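# Eight arms sort parcels into matching colour trays

## Task

Place every parcel inside the tray whose colour matches it, lying flat on that tray's floor.

## Robot and tools

Setup: eight identical i2rt Big YAM arms, arm1 to arm8. Each has six joints, a two-finger gripper and a wrist camera (armN_cam_wrist). Eight room cameras, cam_arm1 to cam_arm8, are fixed in the room and carried by no arm. Arm feet (base_link, scene frame, metres; each foot faces its own +x): arm1 (-2.151, -0.606, 0.766), arm2 (-0.854, -0.623, 0.797), arm3 (0.435, -0.612, 0.752), arm4 (1.688, -0.612, 0.754), arm5 (2.165, 0.644, 0.790), arm6 (0.850, 0.628, 0.817), arm7 (-0.424, 0.615, 0.799), arm8 (-1.661, 0.655, 0.757). The surfaces under the arms are at z=0.720. Reach is about 1.0 m from joint 1's axis.

Frames: one shared scene frame, origin on the floor, +z up, metres. The hand point sits between the finger pads, roughly 1 cm short of the tips. The fingers point along the hand's +z and close along its y. The reported hand position gets less trustworthy at long reach, and hands often settle a centimetre or more away from the commanded pose.

Tool move: optional keys arm1..arm8 and cameras. Each arm key holds that arm's own object, with "joints", "target" (plus optional "speed"), or both. Arms not named get no new command. joints: absolute targets by name, in radians: joint1_rad -2.879 to 2.879 (turns the arm about its foot, positive counter-clockwise seen from above, 0 along the foot's +x); joint2_rad 0 to 3.141 (shoulder, 0 means upper arm pointing back, increasing lifts it up and forward); joint3_rad 0 to 3.019 (elbow, 0 folded, increasing opens); joint4_rad -1.692 to 1.57 (hand pitch, positive tips fingers up); joint5_rad -1.57 to 1.57 (sideways swing, positive toward the arm's right); joint6_rad -2.094 to 2.094 (roll, positive clockwise viewed from behind the hand). gripper_m is an absolute fingertip gap in metres, 0 to 0.093. target: an absolute hand pose, a list of seven numbers [x, y, z, qw, qx, qy, qz] in the scene frame (metres, unit quaternion w first), the same layout as the "hand" line. The hand travels in a straight line to it, starting from its current hand_target. When target is given, joints may only carry gripper_m. speed: top path speed in m/s, 0.002 to 0.5, default 0.25; rotation is capped at twice that in rad/s; speed alone is refused. All hand paths in one call finish together, paced by the slowest; a path lasts 0.5 to 10 s and a call at most 15 s. Paths ignore obstacles and other arms; hands can lag, wander, or overshoot speed when the arm is almost straight. Each step the commanded pose is clamped to within 100 mm and 20 degrees of the measured one. cameras: list of camera names, or "all"; omitted or null means all, [] means none; an unknown name invalidates the call. A move with no action just reports state and images.

Tool wait: seconds 0 to 10, plus cameras as in move. Nothing new is commanded.

Tool zoom_image: camera name and region [x0, y0, x1, y1] in pixels of that camera's latest image (origin top-left, images 672x504), at most 504x504. Only cameras in the most recent images can be zoomed.

Tool finished_scene: scene = the current scene's number. Irreversible; the parcels must stay correctly placed without help. Calls after it in the same reply run in the next scene.

Results: per-arm joint_positions, Joint velocities (rad/s, gripper m/s; "within noise" when still), joint torques (arm joints only, positive toward larger joint values, include gravity; numbers 3 and 4 wrap at ±28 N m), hand and hand_target. A "move" line lists each arm given motion with "done" or its worst status. "as last shown" marks arms not named, whose status reads "not commanded". joint_status and hand_status words: off_target (stopped short, may still push); time_out (joints keep a nearby target and keep pushing; on_its_own lists them; sending the current reading relieves it); not_followed, with "joint command not followed" or "pose unreachable" meaning a safety check held back the targets, which may still be pursued later; limit_stop_at_motor_heat after a heat stop (resend the target). "held at" in on_its_own is a target, not a reading. The pictures line gives image order; images may be slightly older than state. Camera calibrations (pinhole plus radial distortion, K, T_world_to_cam) are provided but room cameras may be off by a couple of degrees and millimetres; wrist camera poses derive from joint readings.

Gripper: gripping a hard part, gripper_m can read up to 0.005 below its width (or up to 0.002 above); empty and closed reads 0 to 0.003. Commanding about 0.005 below first-contact reading gives full force (about 50 to 64 N per pad); deeper crushes soft items. To release, command well above the reading.

Cautions: arms do not stop on contact and keep pushing, heating motors; MOTOR HOT appears near 85 °C and at 100 °C the arm goes limp for 30 to 60 s, dropping anything held. Avoid long stretched holds and unreachable targets. Never let two arms press together, including a gripper closing on another's fingers; the clearance check can react late and ignores fingers, housings and wrist cameras. Do not knock objects out of the work area, drop parcels, release them while moving, or slam. Loose objects may occasionally get nudged. A refused call, or a stop during one, cancels the remaining move, wait and finished_scene calls in that reply; an invalid call does not. Between calls each arm keeps its last command.

Each tool is called by a JSON object that holds its "api" and its "payload", one argument or row to a line.

## Session

{"api": "move", "payload": {

}}

Scene clock: 0.00 s.
Joint torques (N m): no reading
Heat: arm1: hottest joint1_rad 32 °C; arm2: hottest joint2_rad 29 °C; arm3: hottest joint1_rad 31 °C; arm4: hottest gripper 32 °C; arm5: hottest joint6_rad 30 °C; arm6: hottest joint2_rad 30 °C; arm7: hottest joint5_rad 29 °C; arm8: hottest joint1_rad 31 °C.
Joint velocities: within noise
arm1.joint_positions: joint1_rad=-0.028 joint2_rad=+0.521 joint3_rad=+1.431 joint4_rad=-1.508 joint5_rad=+0.032 joint6_rad=-0.133 gripper_m=+0.09396
arm1.joint_status: not commanded
arm1.hand: x=-2.0073 y=-0.6778 z=+1.3083 quat_wxyz=(-0.446, -0.145, -0.870, +0.152) (m; scene frame)
arm1.hand_target: x=-2.0101 y=-0.6764 z=+1.3161 quat_wxyz=(-0.454, -0.145, -0.865, +0.155) (m; scene frame)
arm1.hand_status: not commanded
arm2.joint_positions: joint1_rad=+0.020 joint2_rad=+0.528 joint3_rad=+1.425 joint4_rad=-1.340 joint5_rad=+0.175 joint6_rad=+0.036 gripper_m=+0.09396
arm2.joint_status: not commanded
arm2.hand: x=-0.9859 y=-0.4872 z=+1.3715 quat_wxyz=(-0.230, +0.778, -0.324, -0.487) (m; scene frame)
arm2.hand_target: x=-0.9833 y=-0.4891 z=+1.3817 quat_wxyz=(-0.232, +0.772, -0.322, -0.497) (m; scene frame)
arm2.hand_status: not commanded
arm3.joint_positions: joint1_rad=+0.084 joint2_rad=+0.623 joint3_rad=+1.443 joint4_rad=-1.225 joint5_rad=+0.214 joint6_rad=-0.288 gripper_m=+0.09396
arm3.joint_status: not commanded
arm3.hand: x=+0.2458 y=-0.4641 z=+1.3420 quat_wxyz=(-0.302, +0.818, -0.155, -0.465) (m; scene frame)
arm3.hand_target: x=+0.2487 y=-0.4659 z=+1.3553 quat_wxyz=(-0.306, +0.809, -0.155, -0.477) (m; scene frame)
arm3.hand_status: not commanded
arm4.joint_positions: joint1_rad=+0.299 joint2_rad=+0.615 joint3_rad=+1.406 joint4_rad=-1.263 joint5_rad=-0.166 joint6_rad=-0.115 gripper_m=+0.09396
arm4.joint_status: not commanded
arm4.hand: x=+1.7423 y=-0.3720 z=+1.3161 quat_wxyz=(-0.394, +0.570, -0.636, -0.340) (m; scene frame)
arm4.hand_target: x=+1.7413 y=-0.3753 z=+1.3284 quat_wxyz=(-0.404, +0.566, -0.630, -0.346) (m; scene frame)
arm4.hand_status: not commanded
arm5.joint_positions: joint1_rad=-0.422 joint2_rad=+0.625 joint3_rad=+1.427 joint4_rad=-1.371 joint5_rad=+0.120 joint6_rad=-0.097 gripper_m=+0.09396
arm5.joint_status: not commanded
arm5.hand: x=+2.0004 y=+0.7998 z=+1.3402 quat_wxyz=(-0.234, +0.830, -0.279, -0.422) (m; scene frame)
arm5.hand_target: x=+2.0022 y=+0.7982 z=+1.3527 quat_wxyz=(-0.238, +0.823, -0.277, -0.434) (m; scene frame)
arm5.hand_status: not commanded
arm6.joint_positions: joint1_rad=+0.075 joint2_rad=+0.549 joint3_rad=+1.411 joint4_rad=-1.315 joint5_rad=-0.143 joint6_rad=+0.201 gripper_m=+0.09396
arm6.joint_status: not commanded
arm6.hand: x=+1.0364 y=+0.5443 z=+1.3862 quat_wxyz=(-0.531, -0.272, -0.802, +0.030) (m; scene frame)
arm6.hand_target: x=+1.0336 y=+0.5460 z=+1.3993 quat_wxyz=(-0.544, -0.268, -0.794, +0.033) (m; scene frame)
arm6.hand_status: not commanded
arm7.joint_positions: joint1_rad=-0.146 joint2_rad=+0.496 joint3_rad=+1.379 joint4_rad=-1.460 joint5_rad=-0.022 joint6_rad=+0.046 gripper_m=+0.09396
arm7.joint_status: not commanded
arm7.hand: x=-0.3012 y=+0.4957 z=+1.3304 quat_wxyz=(-0.447, -0.351, -0.807, +0.162) (m; scene frame)
arm7.hand_target: x=-0.3031 y=+0.4977 z=+1.3404 quat_wxyz=(-0.457, -0.348, -0.801, +0.166) (m; scene frame)
arm7.hand_status: not commanded
arm8.joint_positions: joint1_rad=-0.237 joint2_rad=+0.447 joint3_rad=+1.428 joint4_rad=-1.458 joint5_rad=-0.190 joint6_rad=-0.420 gripper_m=+0.09396
arm8.joint_status: not commanded
arm8.hand: x=-1.7428 y=+0.5401 z=+1.3190 quat_wxyz=(-0.160, -0.687, -0.503, +0.499) (m; scene frame)
arm8.hand_target: x=-1.7406 y=+0.5420 z=+1.3271 quat_wxyz=(-0.161, -0.682, -0.500, +0.508) (m; scene frame)
arm8.hand_status: not commanded
pictures: arm1_cam_wrist, arm2_cam_wrist, arm3_cam_wrist, arm4_cam_wrist, arm5_cam_wrist, arm6_cam_wrist, arm7_cam_wrist, arm8_cam_wrist, cam_arm1, cam_arm2, cam_arm3, cam_arm4, cam_arm5, cam_arm6, cam_arm7, cam_arm8

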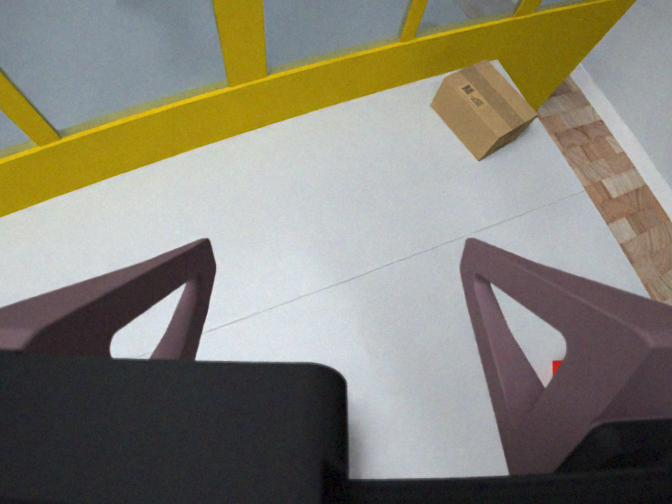

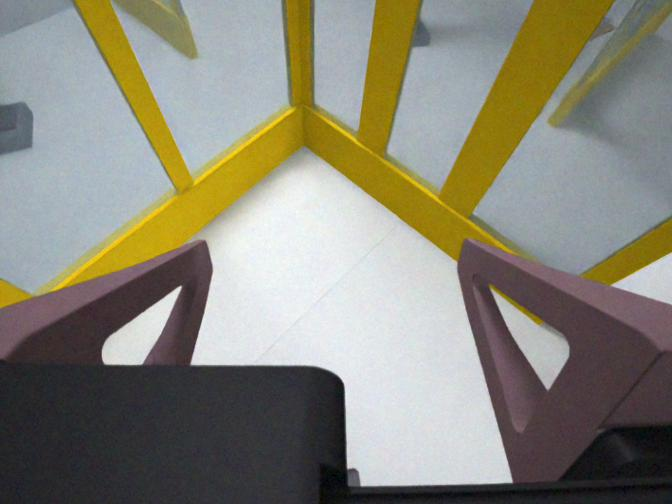

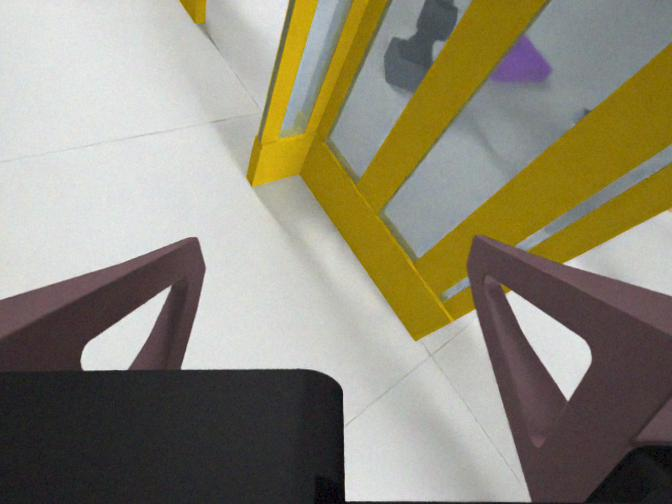

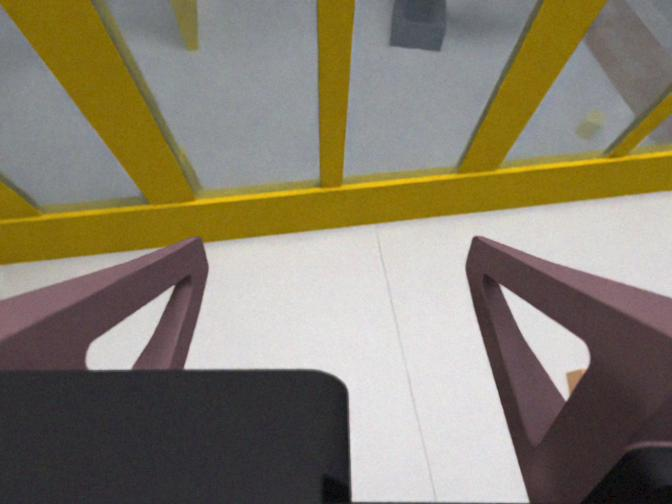

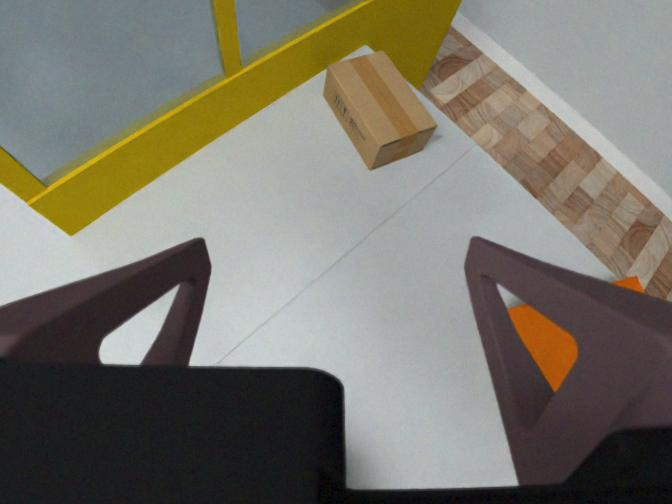

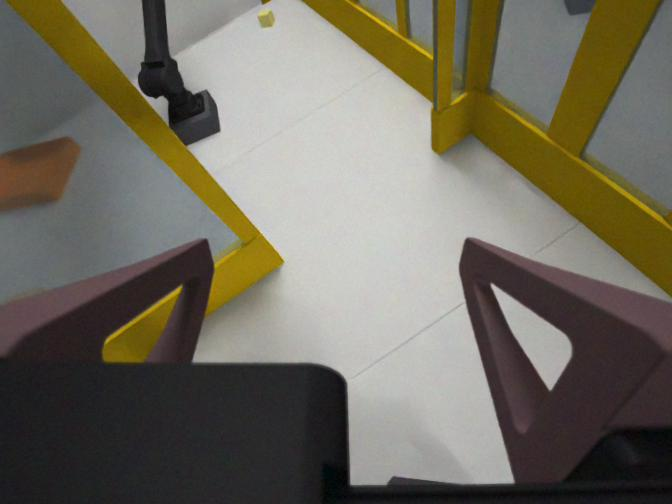

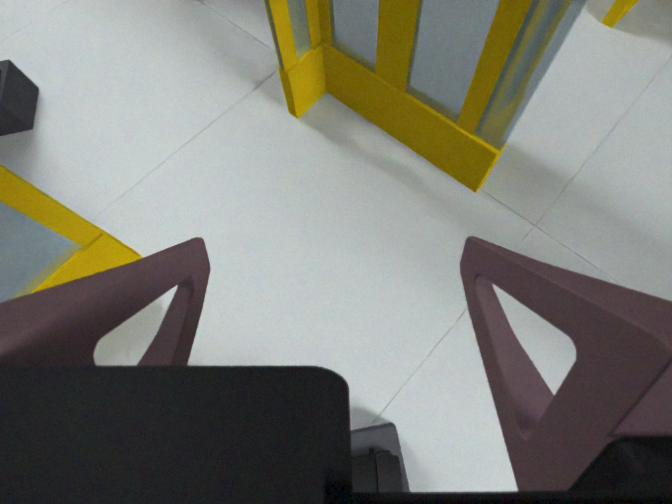

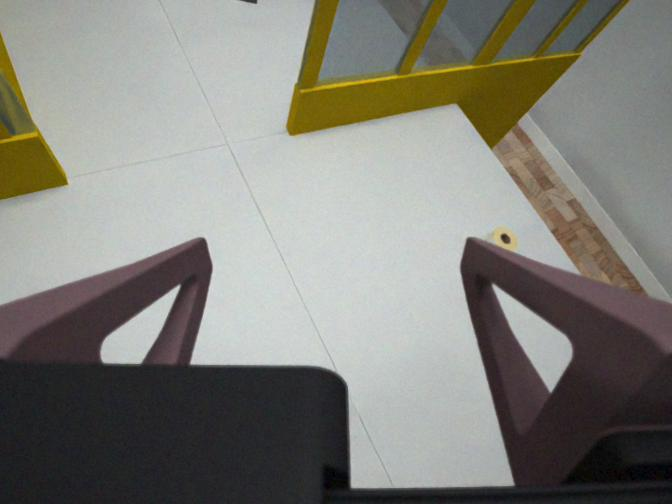

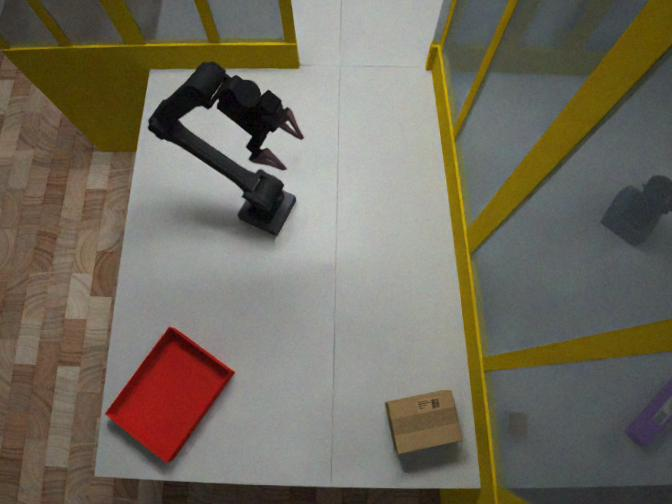

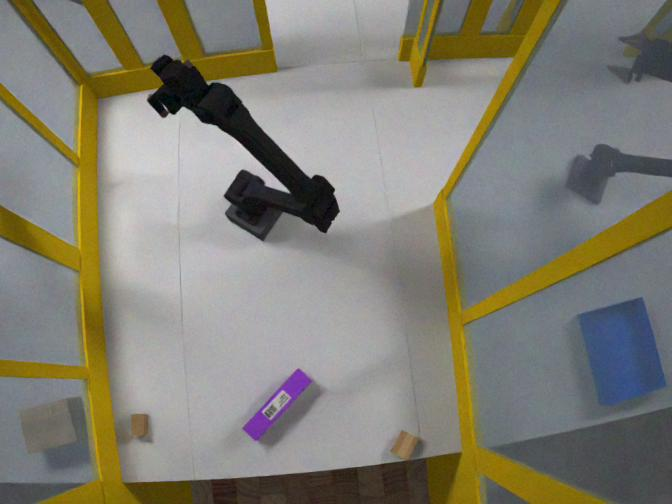

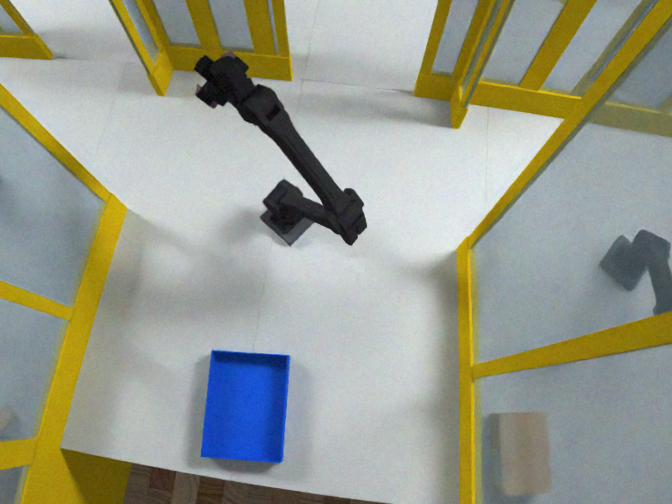

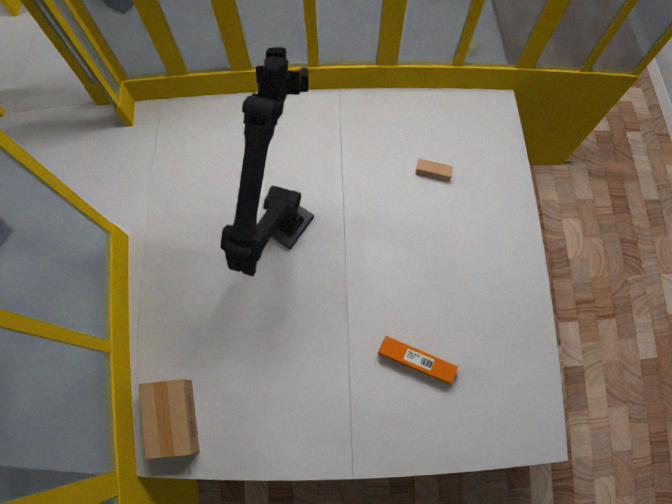

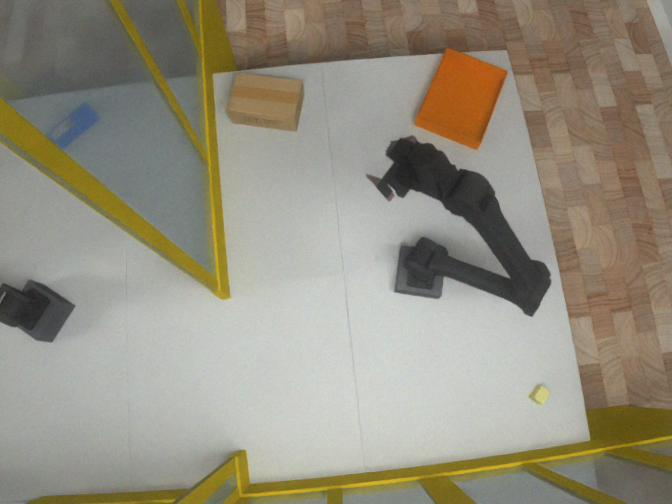

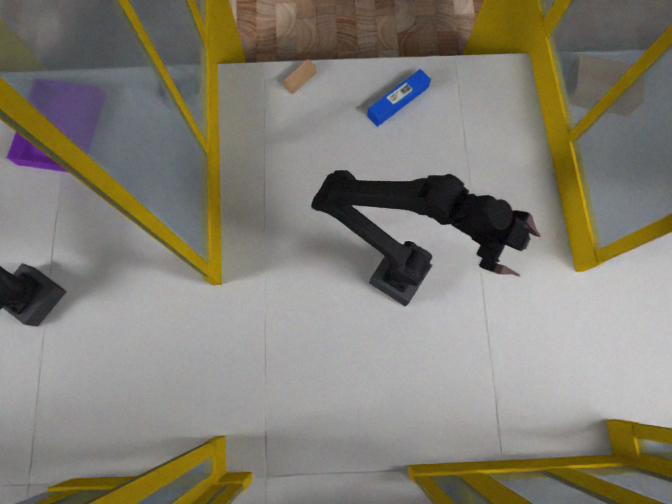

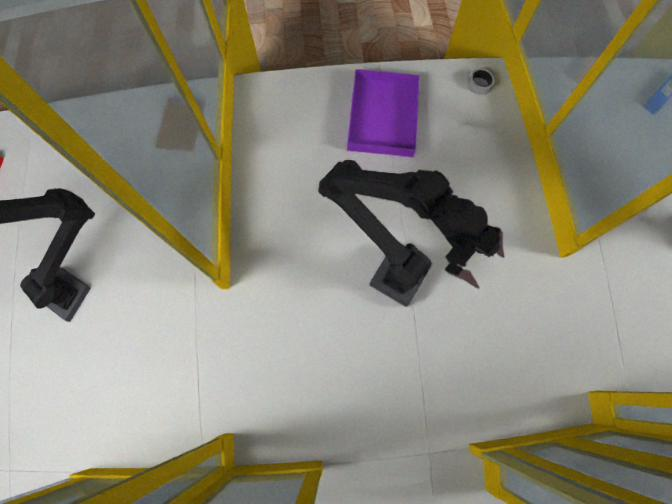

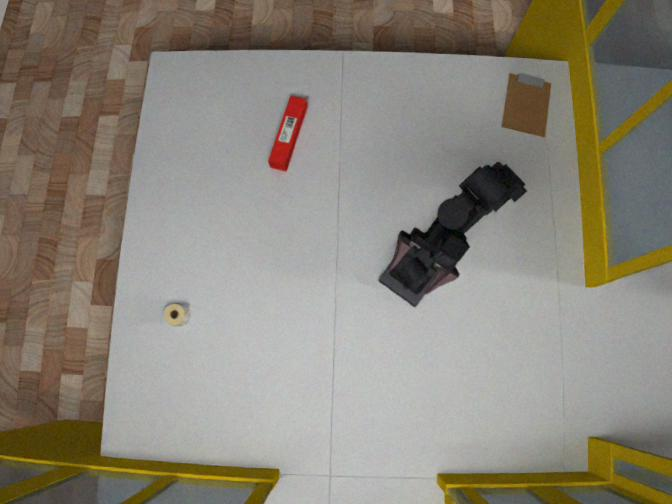

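{"api": "zoom_image", "payload": {
  "camera": "cam_arm2",
  "region": [218, 344, 338, 464]
}}

{"api": "zoom_image", "payload": {
  "camera": "cam_arm8",
  "region": [228, 74, 348, 194]
}}

{"api": "zoom_image", "payload": {
  "camera": "cam_arm6",
  "region": [340, 37, 460, 157]
}}

{"api": "zoom_image", "payload": {
  "camera": "cam_arm4",
  "region": [358, 300, 478, 420]
}}

Scaled by 4.200.

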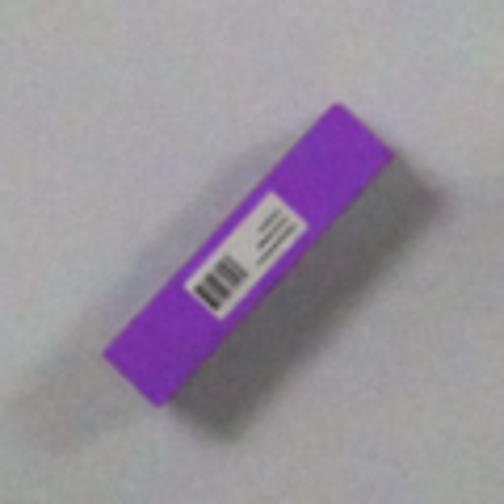

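Scaled by 4.200.

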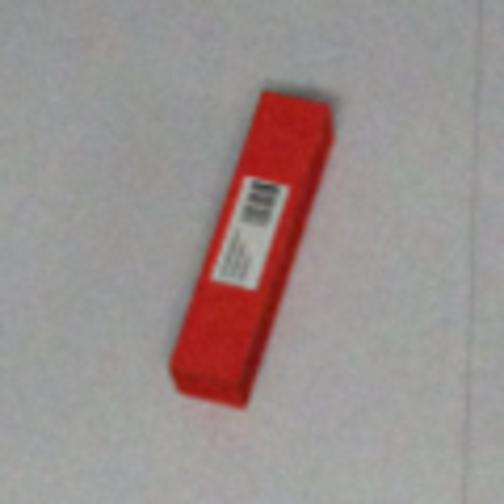

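Scaled by 4.200.

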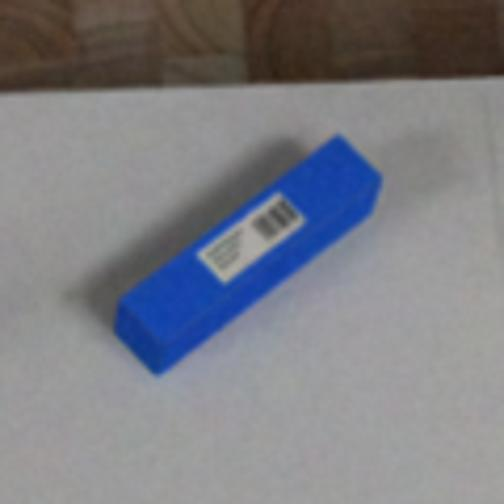

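Scaled by 4.200.

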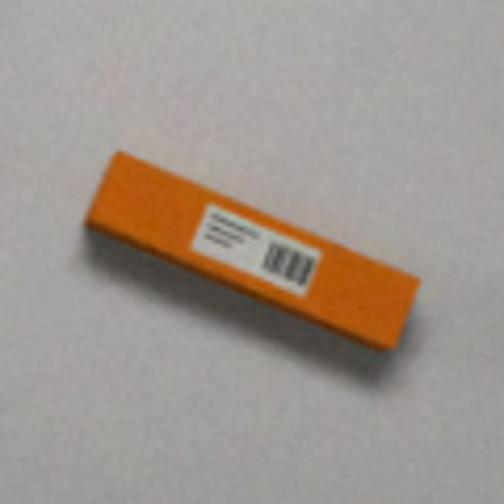

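{"api": "move", "payload": {
  "arm8": {"joints":{"joint1_rad":-1.831,"joint2_rad":1.2,"joint3_rad":1.25,"joint4_rad":-1.6,"joint5_rad":0,"joint6_rad":0}},
  "arm2": {"joints":{"joint1_rad":2.244,"joint2_rad":1.2,"joint3_rad":1.25,"joint4_rad":-1.6,"joint5_rad":0,"joint6_rad":0}},
  "arm6": {"joints":{"joint1_rad":2.117,"joint2_rad":1.2,"joint3_rad":1.25,"joint4_rad":-1.6,"joint5_rad":0,"joint6_rad":0}},
  "arm4": {"joints":{"joint1_rad":-1.82,"joint2_rad":1.2,"joint3_rad":1.25,"joint4_rad":-1.6,"joint5_rad":0,"joint6_rad":0}},
  "arm1": {"joints":{"joint1_rad":1.444,"joint2_rad":1.2,"joint3_rad":1.25,"joint4_rad":-1.6,"joint5_rad":0,"joint6_rad":0}},
  "arm3": {"joints":{"joint1_rad":-1.224,"joint2_rad":1.2,"joint3_rad":1.25,"joint4_rad":-1.6,"joint5_rad":0,"joint6_rad":0}},
  "arm5": {"joints":{"joint1_rad":0.664,"joint2_rad":1.2,"joint3_rad":1.25,"joint4_rad":-1.6,"joint5_rad":0,"joint6_rad":0}},
  "arm7": {"joints":{"joint1_rad":-1.023,"joint2_rad":1.2,"joint3_rad":1.25,"joint4_rad":-1.6,"joint5_rad":0,"joint6_rad":0}},
  "cameras": []
}}

{"api": "move", "payload": {
  "arm8": {"target":[-2.08,1.148,0.92,0,0.6225,-0.7826,0],"speed":0.4},
  "arm2": {"target":[-0.845,-1.278,0.92,0,0.9397,0.342,0],"speed":0.4},
  "arm6": {"target":[0.904,1.385,0.92,0,-0.3197,0.9475,0],"speed":0.4},
  "arm4": {"target":[2.138,-1.144,0.92,0,0.2113,0.9774,0],"speed":0.4},
  "cameras": ["arm2_cam_wrist","arm4_cam_wrist","arm6_cam_wrist","arm8_cam_wrist"]
}}

Scene clock: 211.33 s.
Joint torques (N m): arm1=[1.9 -7.65 8.64 -0.14 0.07 0.07] | arm2=[0.62 -10.46 8.65 0.18 -0.06 -0.19] | arm3=[-1.61 -11.28 10.58 -0.23 -0.24 0.12] | arm4=[-1.08 -7.53 10.71 -0.17 -0.04 0.11] | arm5=[-0.67 -7.47 7.87 -0.17 -0.11 0.06] | arm6=[0.09 -6.36 9.46 -0.14 0.07 -0.16] | arm7=[-0.85 -7.12 9.84 -0.24 -0.01 0.05] | arm8=[1.44 -8.18 9.96 -0.44 -0.05 0.03]
Heat: arm1: hottest joint3_rad 32 °C; arm2: hottest joint3_rad 34 °C; arm3: hottest joint1_rad 30 °C; arm4: hottest joint3_rad 42 °C; arm5: hottest joint3_rad 35 °C; arm6: hottest joint3_rad 32 °C; arm7: hottest joint3_rad 39 °C; arm8: hottest joint3_rad 31 °C.
move: arm1 done; arm2 done; arm3 done; arm4 done; arm5 done; arm6 done; arm7 done; arm8 done
Joint velocities: within noise
arm1.joint_positions: joint1_rad=+1.433 joint2_rad=+1.205 joint3_rad=+1.251 joint4_rad=-1.589 joint5_rad=+0.001 joint6_rad=-0.008 gripper_m=+0.09398
arm1.joint_status: all done
arm1.hand: x=-1.9717 y=-0.3171 z=+1.0438 quat_wxyz=(-0.011, +0.487, -0.873, -0.001) (m; scene frame)
arm1.hand_target: x=-1.9769 y=-0.3184 z=+1.0450 quat_wxyz=(-0.008, +0.488, -0.873, +0.000) (m; scene frame)
arm1.hand_status: not commanded
arm2.joint_positions: joint1_rad=+2.239 joint2_rad=+1.212 joint3_rad=+1.245 joint4_rad=-1.590 joint5_rad=+0.001 joint6_rad=+0.013 gripper_m=+0.09400
arm2.joint_status: all done
arm2.hand: x=-0.8522 y=-0.9608 z=+1.0725 quat_wxyz=(+0.004, +0.709, +0.705, -0.005) (m; scene frame)
arm2.hand_target: x=-0.8503 y=-0.9576 z=+1.0783 quat_wxyz=(+0.007, +0.703, +0.712, -0.007) (m; scene frame)
arm2.hand_status: not commanded
arm3.joint_positions: joint1_rad=-1.211 joint2_rad=+1.222 joint3_rad=+1.234 joint4_rad=-1.589 joint5_rad=+0.003 joint6_rad=-0.016 gripper_m=+0.09396
arm3.joint_status: all done
arm3.hand: x=+0.5185 y=-0.2874 z=+1.0223 quat_wxyz=(-0.002, +0.619, -0.785, +0.003) (m; scene frame)
arm3.hand_target: x=+0.5213 y=-0.2907 z=+1.0355 quat_wxyz=(-0.012, +0.608, -0.794, -0.007) (m; scene frame)
arm3.hand_status: not commanded
arm4.joint_positions: joint1_rad=-1.807 joint2_rad=+1.212 joint3_rad=+1.245 joint4_rad=-1.590 joint5_rad=-0.001 joint6_rad=-0.007 gripper_m=+0.09398
arm4.joint_status: all done
arm4.hand: x=+1.9124 y=-0.8638 z=+1.0291 quat_wxyz=(-0.003, -0.411, -0.912, +0.009) (m; scene frame)
arm4.hand_target: x=+1.9068 y=-0.8643 z=+1.0350 quat_wxyz=(-0.006, -0.421, -0.907, +0.011) (m; scene frame)
arm4.hand_status: not commanded
arm5.joint_positions: joint1_rad=+0.658 joint2_rad=+1.213 joint3_rad=+1.232 joint4_rad=-1.590 joint5_rad=+0.000 joint6_rad=-0.010 gripper_m=+0.09398
arm5.joint_status: all done
arm5.hand: x=+1.8549 y=+0.5133 z=+1.0590 quat_wxyz=(-0.003, +0.979, +0.202, +0.002) (m; scene frame)
arm5.hand_target: x=+1.8557 y=+0.5116 z=+1.0699 quat_wxyz=(-0.001, +0.980, +0.200, -0.008) (m; scene frame)
arm5.hand_status: not commanded
arm6.joint_positions: joint1_rad=+2.108 joint2_rad=+1.210 joint3_rad=+1.238 joint4_rad=-1.591 joint5_rad=+0.000 joint6_rad=+0.007 gripper_m=+0.09400
arm6.joint_status: all done
arm6.hand: x=+0.8777 y=+0.9626 z=+1.0906 quat_wxyz=(-0.003, +0.676, -0.737, -0.003) (m; scene frame)
arm6.hand_target: x=+0.8747 y=+0.9618 z=+1.0984 quat_wxyz=(-0.007, +0.681, -0.732, -0.007) (m; scene frame)
arm6.hand_status: not commanded
arm7.joint_positions: joint1_rad=-1.015 joint2_rad=+1.200 joint3_rad=+1.253 joint4_rad=-1.589 joint5_rad=-0.001 joint6_rad=+0.008 gripper_m=+0.09396
arm7.joint_status: all done
arm7.hand: x=-0.4521 y=+0.2775 z=+1.0809 quat_wxyz=(-0.011, -0.739, -0.674, +0.012) (m; scene frame)
arm7.hand_target: x=-0.4547 y=+0.2810 z=+1.0796 quat_wxyz=(-0.006, -0.739, -0.674, +0.007) (m; scene frame)
arm7.hand_status: not commanded
arm8.joint_positions: joint1_rad=-1.825 joint2_rad=+1.207 joint3_rad=+1.247 joint4_rad=-1.590 joint5_rad=-0.001 joint6_rad=-0.007 gripper_m=+0.09397
arm8.joint_status: all done
arm8.hand: x=-1.8808 y=+0.9111 z=+1.0352 quat_wxyz=(+0.003, -0.910, +0.414, +0.009) (m; scene frame)
arm8.hand_target: x=-1.8773 y=+0.9106 z=+1.0386 quat_wxyz=(+0.004, -0.908, +0.420, +0.009) (m; scene frame)
arm8.hand_status: not commanded
pictures: none
No camera images: "cameras" was empty.

Scene clock: 214.07 s.
Joint torques (N m): arm1=[2.08 -7.53 8.68 -0.13 0.06 0.07] | arm2=[0.79 -23.18 11.96 0.08 0.21 0.09] | arm3=[-1.61 -11.34 10.59 -0.24 -0.24 0.12] | arm4=[-1.85 -18.37 15.27 -0.29 -0.18 -0.04] | arm5=[-0.15 -7 8.12 -0.16 -0.16 0.05] | arm6=[0.15 -19.78 13.15 -0.2 0.17 0] | arm7=[-1.03 -7.12 9.81 -0.27 0 0.04] | arm8=[1.61 -19.31 14.24 -0.62 0.11 0.05]
Heat: arm1: hottest joint3_rad 32 °C; arm2: hottest joint3_rad 34 °C; arm3: hottest joint1_rad 30 °C; arm4: hottest joint3_rad 43 °C; arm5: hottest joint3_rad 35 °C; arm6: hottest joint3_rad 32 °C; arm7: hottest joint3_rad 39 °C; arm8: hottest joint3_rad 31 °C.
move: arm2 off_target; arm4 off_target; arm6 off_target; arm8 off_target
Joint velocities: within noise
arm1, arm3, arm5, arm7: as last shown
arm2.joint_positions: joint1_rad=+2.239 joint2_rad=+2.100 joint3_rad=+1.927 joint4_rad=-1.425 joint5_rad=-0.004 joint6_rad=+0.872 gripper_m=+0.09400
arm2.joint_status: not commanded
arm2.hand: x=-0.8487 y=-1.2643 z=+0.9083 quat_wxyz=(-0.013, +0.938, +0.346, +0.007) (m; scene frame)
arm2.hand_target: x=-0.8448 y=-1.2772 z=+0.9199 quat_wxyz=(+0.000, +0.940, +0.342, +0.000) (m; scene frame)
arm2.hand_status: off_target (0.018 m and 1.7 deg from the pose sent, 0.352 m and 49.7 deg at the start)
arm4.joint_positions: joint1_rad=-1.812 joint2_rad=+2.236 joint3_rad=+2.287 joint4_rad=-1.645 joint5_rad=-0.013 joint6_rad=-0.441 gripper_m=+0.09398
arm4.joint_status: not commanded
arm4.hand: x=+2.1376 y=-1.1277 z=+0.9138 quat_wxyz=(+0.010, -0.208, -0.978, -0.006) (m; scene frame)
arm4.hand_target: x=+2.1372 y=-1.1433 z=+0.9198 quat_wxyz=(-0.001, -0.211, -0.977, +0.001) (m; scene frame)
arm4.hand_status: off_target (0.017 m and 1.4 deg from the pose sent, 0.376 m and 24.2 deg at the start)
arm6.joint_positions: joint1_rad=+2.110 joint2_rad=+2.536 joint3_rad=+2.655 joint4_rad=-1.698 joint5_rad=-0.002 joint6_rad=+0.841 gripper_m=+0.09400
arm6.joint_status: not commanded
arm6.hand: x=+0.9094 y=+1.3750 z=+0.9067 quat_wxyz=(+0.002, +0.320, -0.947, +0.004) (m; scene frame)
arm6.hand_target: x=+0.9037 y=+1.3837 z=+0.9198 quat_wxyz=(-0.005, +0.320, -0.947, -0.013) (m; scene frame)
arm6.hand_status: off_target (0.018 m and 0.5 deg from the pose sent, 0.456 m and 47.7 deg at the start; pose on its path clipped on 3 of 82 steps; a joint's target at an end of its range on 28 of 82 steps)
arm8.joint_positions: joint1_rad=-1.827 joint2_rad=+2.051 joint3_rad=+1.970 joint4_rad=-1.506 joint5_rad=-0.003 joint6_rad=+0.924 gripper_m=+0.09398
arm8.joint_status: not commanded
arm8.hand: x=-2.0733 y=+1.1368 z=+0.9152 quat_wxyz=(-0.001, -0.627, +0.779, -0.008) (m; scene frame)
arm8.hand_target: x=-2.0795 y=+1.1476 z=+0.9200 quat_wxyz=(+0.000, -0.623, +0.783, +0.001) (m; scene frame)
arm8.hand_status: off_target (0.014 m and 1.2 deg from the pose sent, 0.330 m and 54.2 deg at the start)
pictures: arm2_cam_wrist, arm4_cam_wrist, arm6_cam_wrist, arm8_cam_wrist
camera_calibration:
arm2_cam_wrist: T_world_to_cam=[[-0.64493, 0.763594, 0.0314707, 0.388333], [0.623165, 0.501593, 0.600059, 0.622509], [0.442416, 0.406607, -0.799337, 1.73615], [0, 0, 0, 1]] pos_world=[-0.905578, -1.31471, 1.00201]
arm4_cam_wrist: T_world_to_cam=[[-0.394093, -0.919063, 0.00366083, -0.199887], [-0.735099, 0.317595, 0.598968, 1.38691], [-0.551652, 0.233358, -0.800764, 2.29903], [0, 0, 0, 1]] pos_world=[2.20901, -1.16068, 1.011]
arm6_cam_wrist: T_world_to_cam=[[0.611933, -0.790821, 0.0118101, 0.518697], [-0.647907, -0.492672, 0.580939, 0.74569], [-0.453601, -0.363148, -0.813861, 1.77401], [0, 0, 0, 1]] pos_world=[0.970424, 1.42181, 1.00447]
arm8_cam_wrist: T_world_to_cam=[[0.975558, -0.219739, 0.000940576, 2.27261], [-0.176136, -0.779404, 0.601254, -0.0250928], [-0.131386, -0.586724, -0.799058, 1.24648], [0, 0, 0, 1]] pos_world=[-2.05771, 1.21116, 1.00896]

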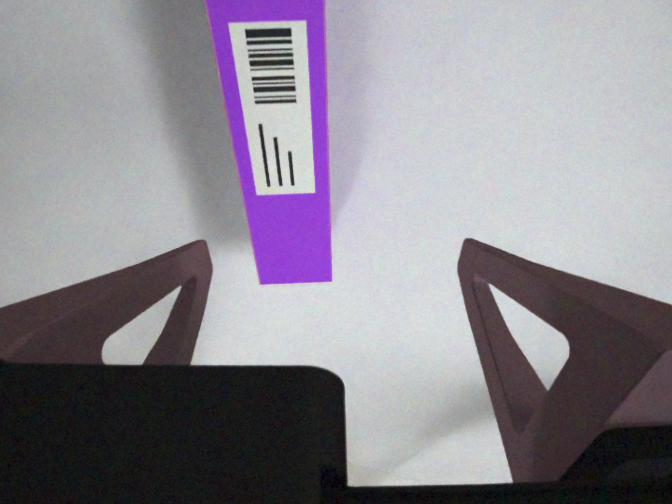

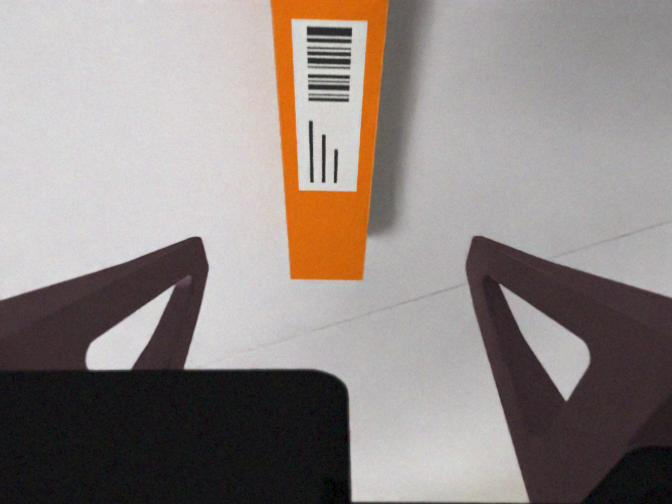

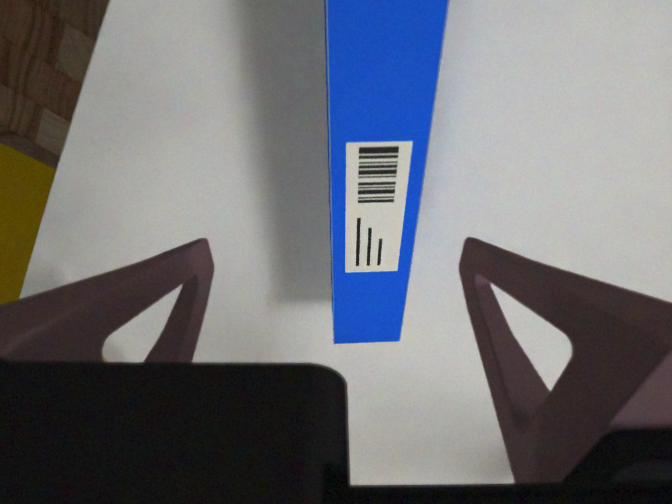

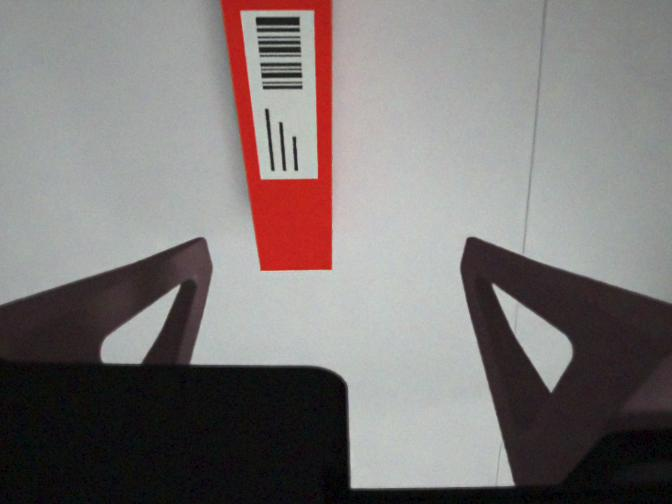

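{"api": "move", "payload": {
  "arm8": {"target":[-2.109,1.170,0.84,0,0.6225,-0.7826,0],"speed":0.3},
  "arm2": {"target":[-0.832,-1.312,0.84,0,0.9397,0.342,0],"speed":0.3},
  "arm6": {"target":[0.885,1.326,0.84,0,-0.3197,0.9475,0],"speed":0.3},
  "arm4": {"target":[2.137,-1.145,0.84,0,0.2113,0.9774,0],"speed":0.3},
  "cameras": ["arm2_cam_wrist","arm4_cam_wrist","arm6_cam_wrist","arm8_cam_wrist"]
}}

Scene clock: 259.53 s.
Joint torques (N m): arm1=[2.26 -7.24 8.62 -0.08 0.04 0.1] | arm2=[0.44 -26.64 11.48 0.66 0.2 0.09] | arm3=[-1.73 -11.34 10.62 -0.24 -0.24 0.12] | arm4=[-1.9 -19.31 10.22 0.73 -0.19 -0.03] | arm5=[-0.26 -7.18 8.03 -0.05 -0.15 0.04] | arm6=[0.03 -20.66 8.32 0.46 0.17 0.01] | arm7=[-0.91 -7.06 9.87 -0.25 0.01 0.03] | arm8=[2.32 -22.65 13.78 -0.09 0.07 0.02]
Heat: arm1: hottest joint3_rad 34 °C; arm2: hottest joint3_rad 37 °C; arm3: hottest joint3_rad 31 °C; arm4: hottest joint3_rad 50 °C; arm5: hottest joint3_rad 37 °C; arm6: hottest joint3_rad 35 °C; arm7: hottest joint3_rad 37 °C; arm8: hottest joint2_rad 36 °C.
move: arm2 off_target; arm4 off_target; arm6 off_target; arm8 off_target
Joint velocities: within noise
arm1, arm3, arm5, arm7: as last shown
arm2.joint_positions: joint1_rad=+2.262 joint2_rad=+2.271 joint3_rad=+1.982 joint4_rad=-1.343 joint5_rad=-0.004 joint6_rad=+0.890 gripper_m=+0.09400
arm2.joint_status: not commanded
arm2.hand: x=-0.8337 y=-1.2912 z=+0.8182 quat_wxyz=(-0.029, +0.937, +0.348, +0.012) (m; scene frame)
arm2.hand_target: x=-0.8319 y=-1.3107 z=+0.8407 quat_wxyz=(+0.001, +0.940, +0.342, +0.000) (m; scene frame)
arm2.hand_status: off_target (0.030 m and 3.7 deg from the pose sent, 0.085 m and 1.7 deg at the start)
arm4.joint_positions: joint1_rad=-1.812 joint2_rad=+2.255 joint3_rad=+2.155 joint4_rad=-1.467 joint5_rad=-0.013 joint6_rad=-0.442 gripper_m=+0.09398
arm4.joint_status: not commanded
arm4.hand: x=+2.1434 y=-1.1359 z=+0.8502 quat_wxyz=(+0.000, -0.208, -0.978, +0.002) (m; scene frame)
arm4.hand_target: x=+2.1367 y=-1.1448 z=+0.8400 quat_wxyz=(+0.000, -0.211, -0.977, +0.000) (m; scene frame)
arm4.hand_status: off_target (0.015 m and 0.5 deg from the pose sent, 0.076 m and 1.4 deg at the start)
arm6.joint_positions: joint1_rad=+2.131 joint2_rad=+2.341 joint3_rad=+2.060 joint4_rad=-1.332 joint5_rad=-0.002 joint6_rad=+0.862 gripper_m=+0.09400
arm6.joint_status: not commanded
arm6.hand: x=+0.8900 y=+1.3179 z=+0.8205 quat_wxyz=(+0.009, +0.320, -0.947, +0.019) (m; scene frame)
arm6.hand_target: x=+0.8849 y=+1.3256 z=+0.8399 quat_wxyz=(+0.000, +0.320, -0.947, +0.000) (m; scene frame)
arm6.hand_status: off_target (0.022 m and 2.4 deg from the pose sent, 0.086 m and 0.5 deg at the start)
arm8.joint_positions: joint1_rad=-1.825 joint2_rad=+2.214 joint3_rad=+2.004 joint4_rad=-1.411 joint5_rad=-0.003 joint6_rad=+0.936 gripper_m=+0.09398
arm8.joint_status: not commanded
arm8.hand: x=-2.0946 y=+1.1588 z=+0.8247 quat_wxyz=(-0.001, -0.623, +0.782, -0.025) (m; scene frame)
arm8.hand_target: x=-2.1083 y=+1.1691 z=+0.8403 quat_wxyz=(+0.000, -0.622, +0.783, +0.000) (m; scene frame)
arm8.hand_status: off_target (0.024 m and 2.9 deg from the pose sent, 0.090 m and 1.2 deg at the start)
pictures: arm2_cam_wrist, arm4_cam_wrist, arm6_cam_wrist, arm8_cam_wrist
camera_calibration:
arm2_cam_wrist: T_world_to_cam=[[-0.648085, 0.759242, 0.0594653, 0.390093], [0.621963, 0.482608, 0.616646, 0.641531], [0.439485, 0.436624, -0.784992, 1.69311], [0, 0, 0, 1]] pos_world=[-0.89029, -1.34503, 0.91028]
arm4_cam_wrist: T_world_to_cam=[[-0.393469, -0.919212, 0.0152143, -0.216338], [-0.745507, 0.328711, 0.5798, 1.48311], [-0.53796, 0.216791, -0.814617, 2.21678], [0, 0, 0, 1]] pos_world=[2.21308, -1.16695, 0.949212]
arm6_cam_wrist: T_world_to_cam=[[0.612264, -0.789759, 0.0375997, 0.46355], [-0.64673, -0.472889, 0.598429, 0.713604], [-0.454834, -0.390713, -0.800293, 1.70069], [0, 0, 0, 1]] pos_world=[0.951225, 1.36803, 0.916579]
arm8_cam_wrist: T_world_to_cam=[[0.973164, -0.228293, 0.0288763, 2.28009], [-0.197053, -0.76196, 0.616917, -0.0342192], [-0.118835, -0.606052, -0.786498, 1.22256], [0, 0, 0, 1]] pos_world=[-2.08036, 1.23539, 0.91681]

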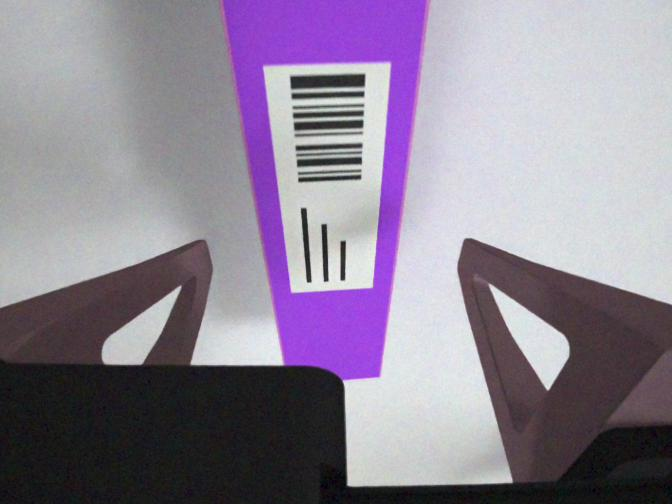

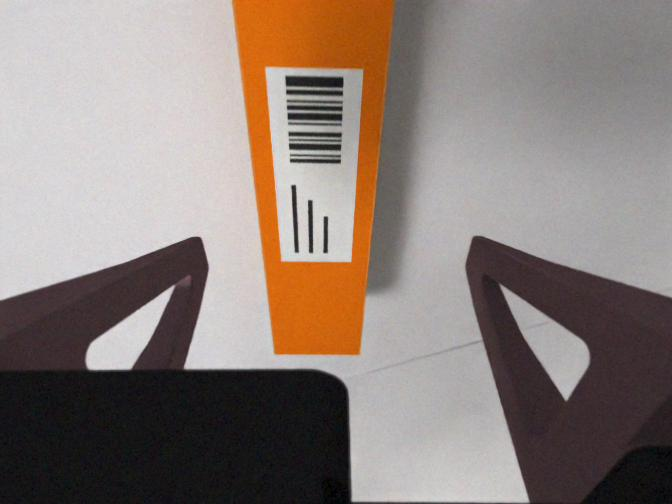

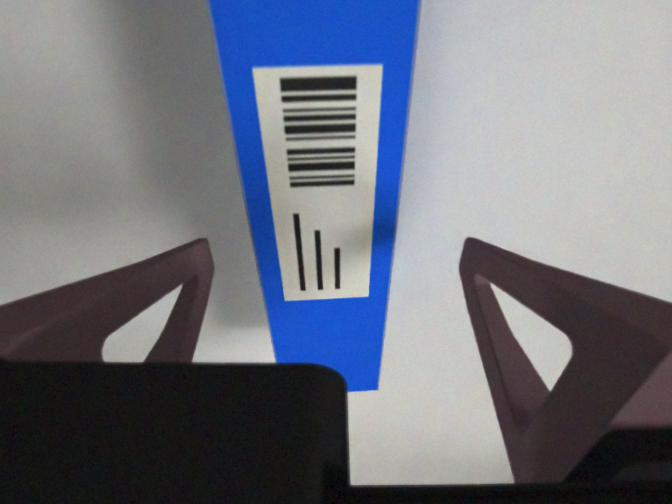

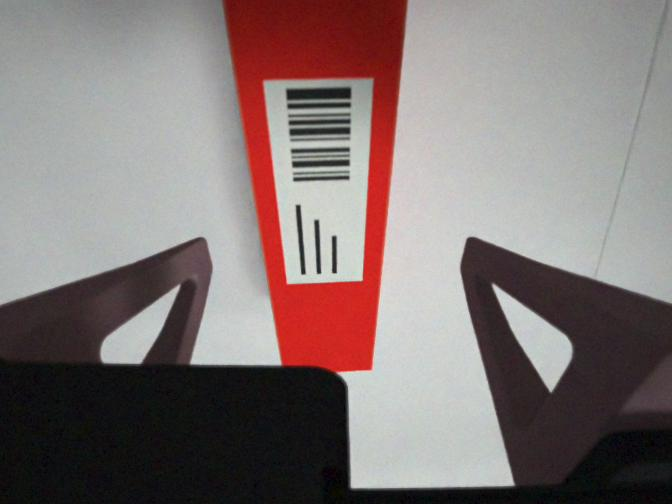

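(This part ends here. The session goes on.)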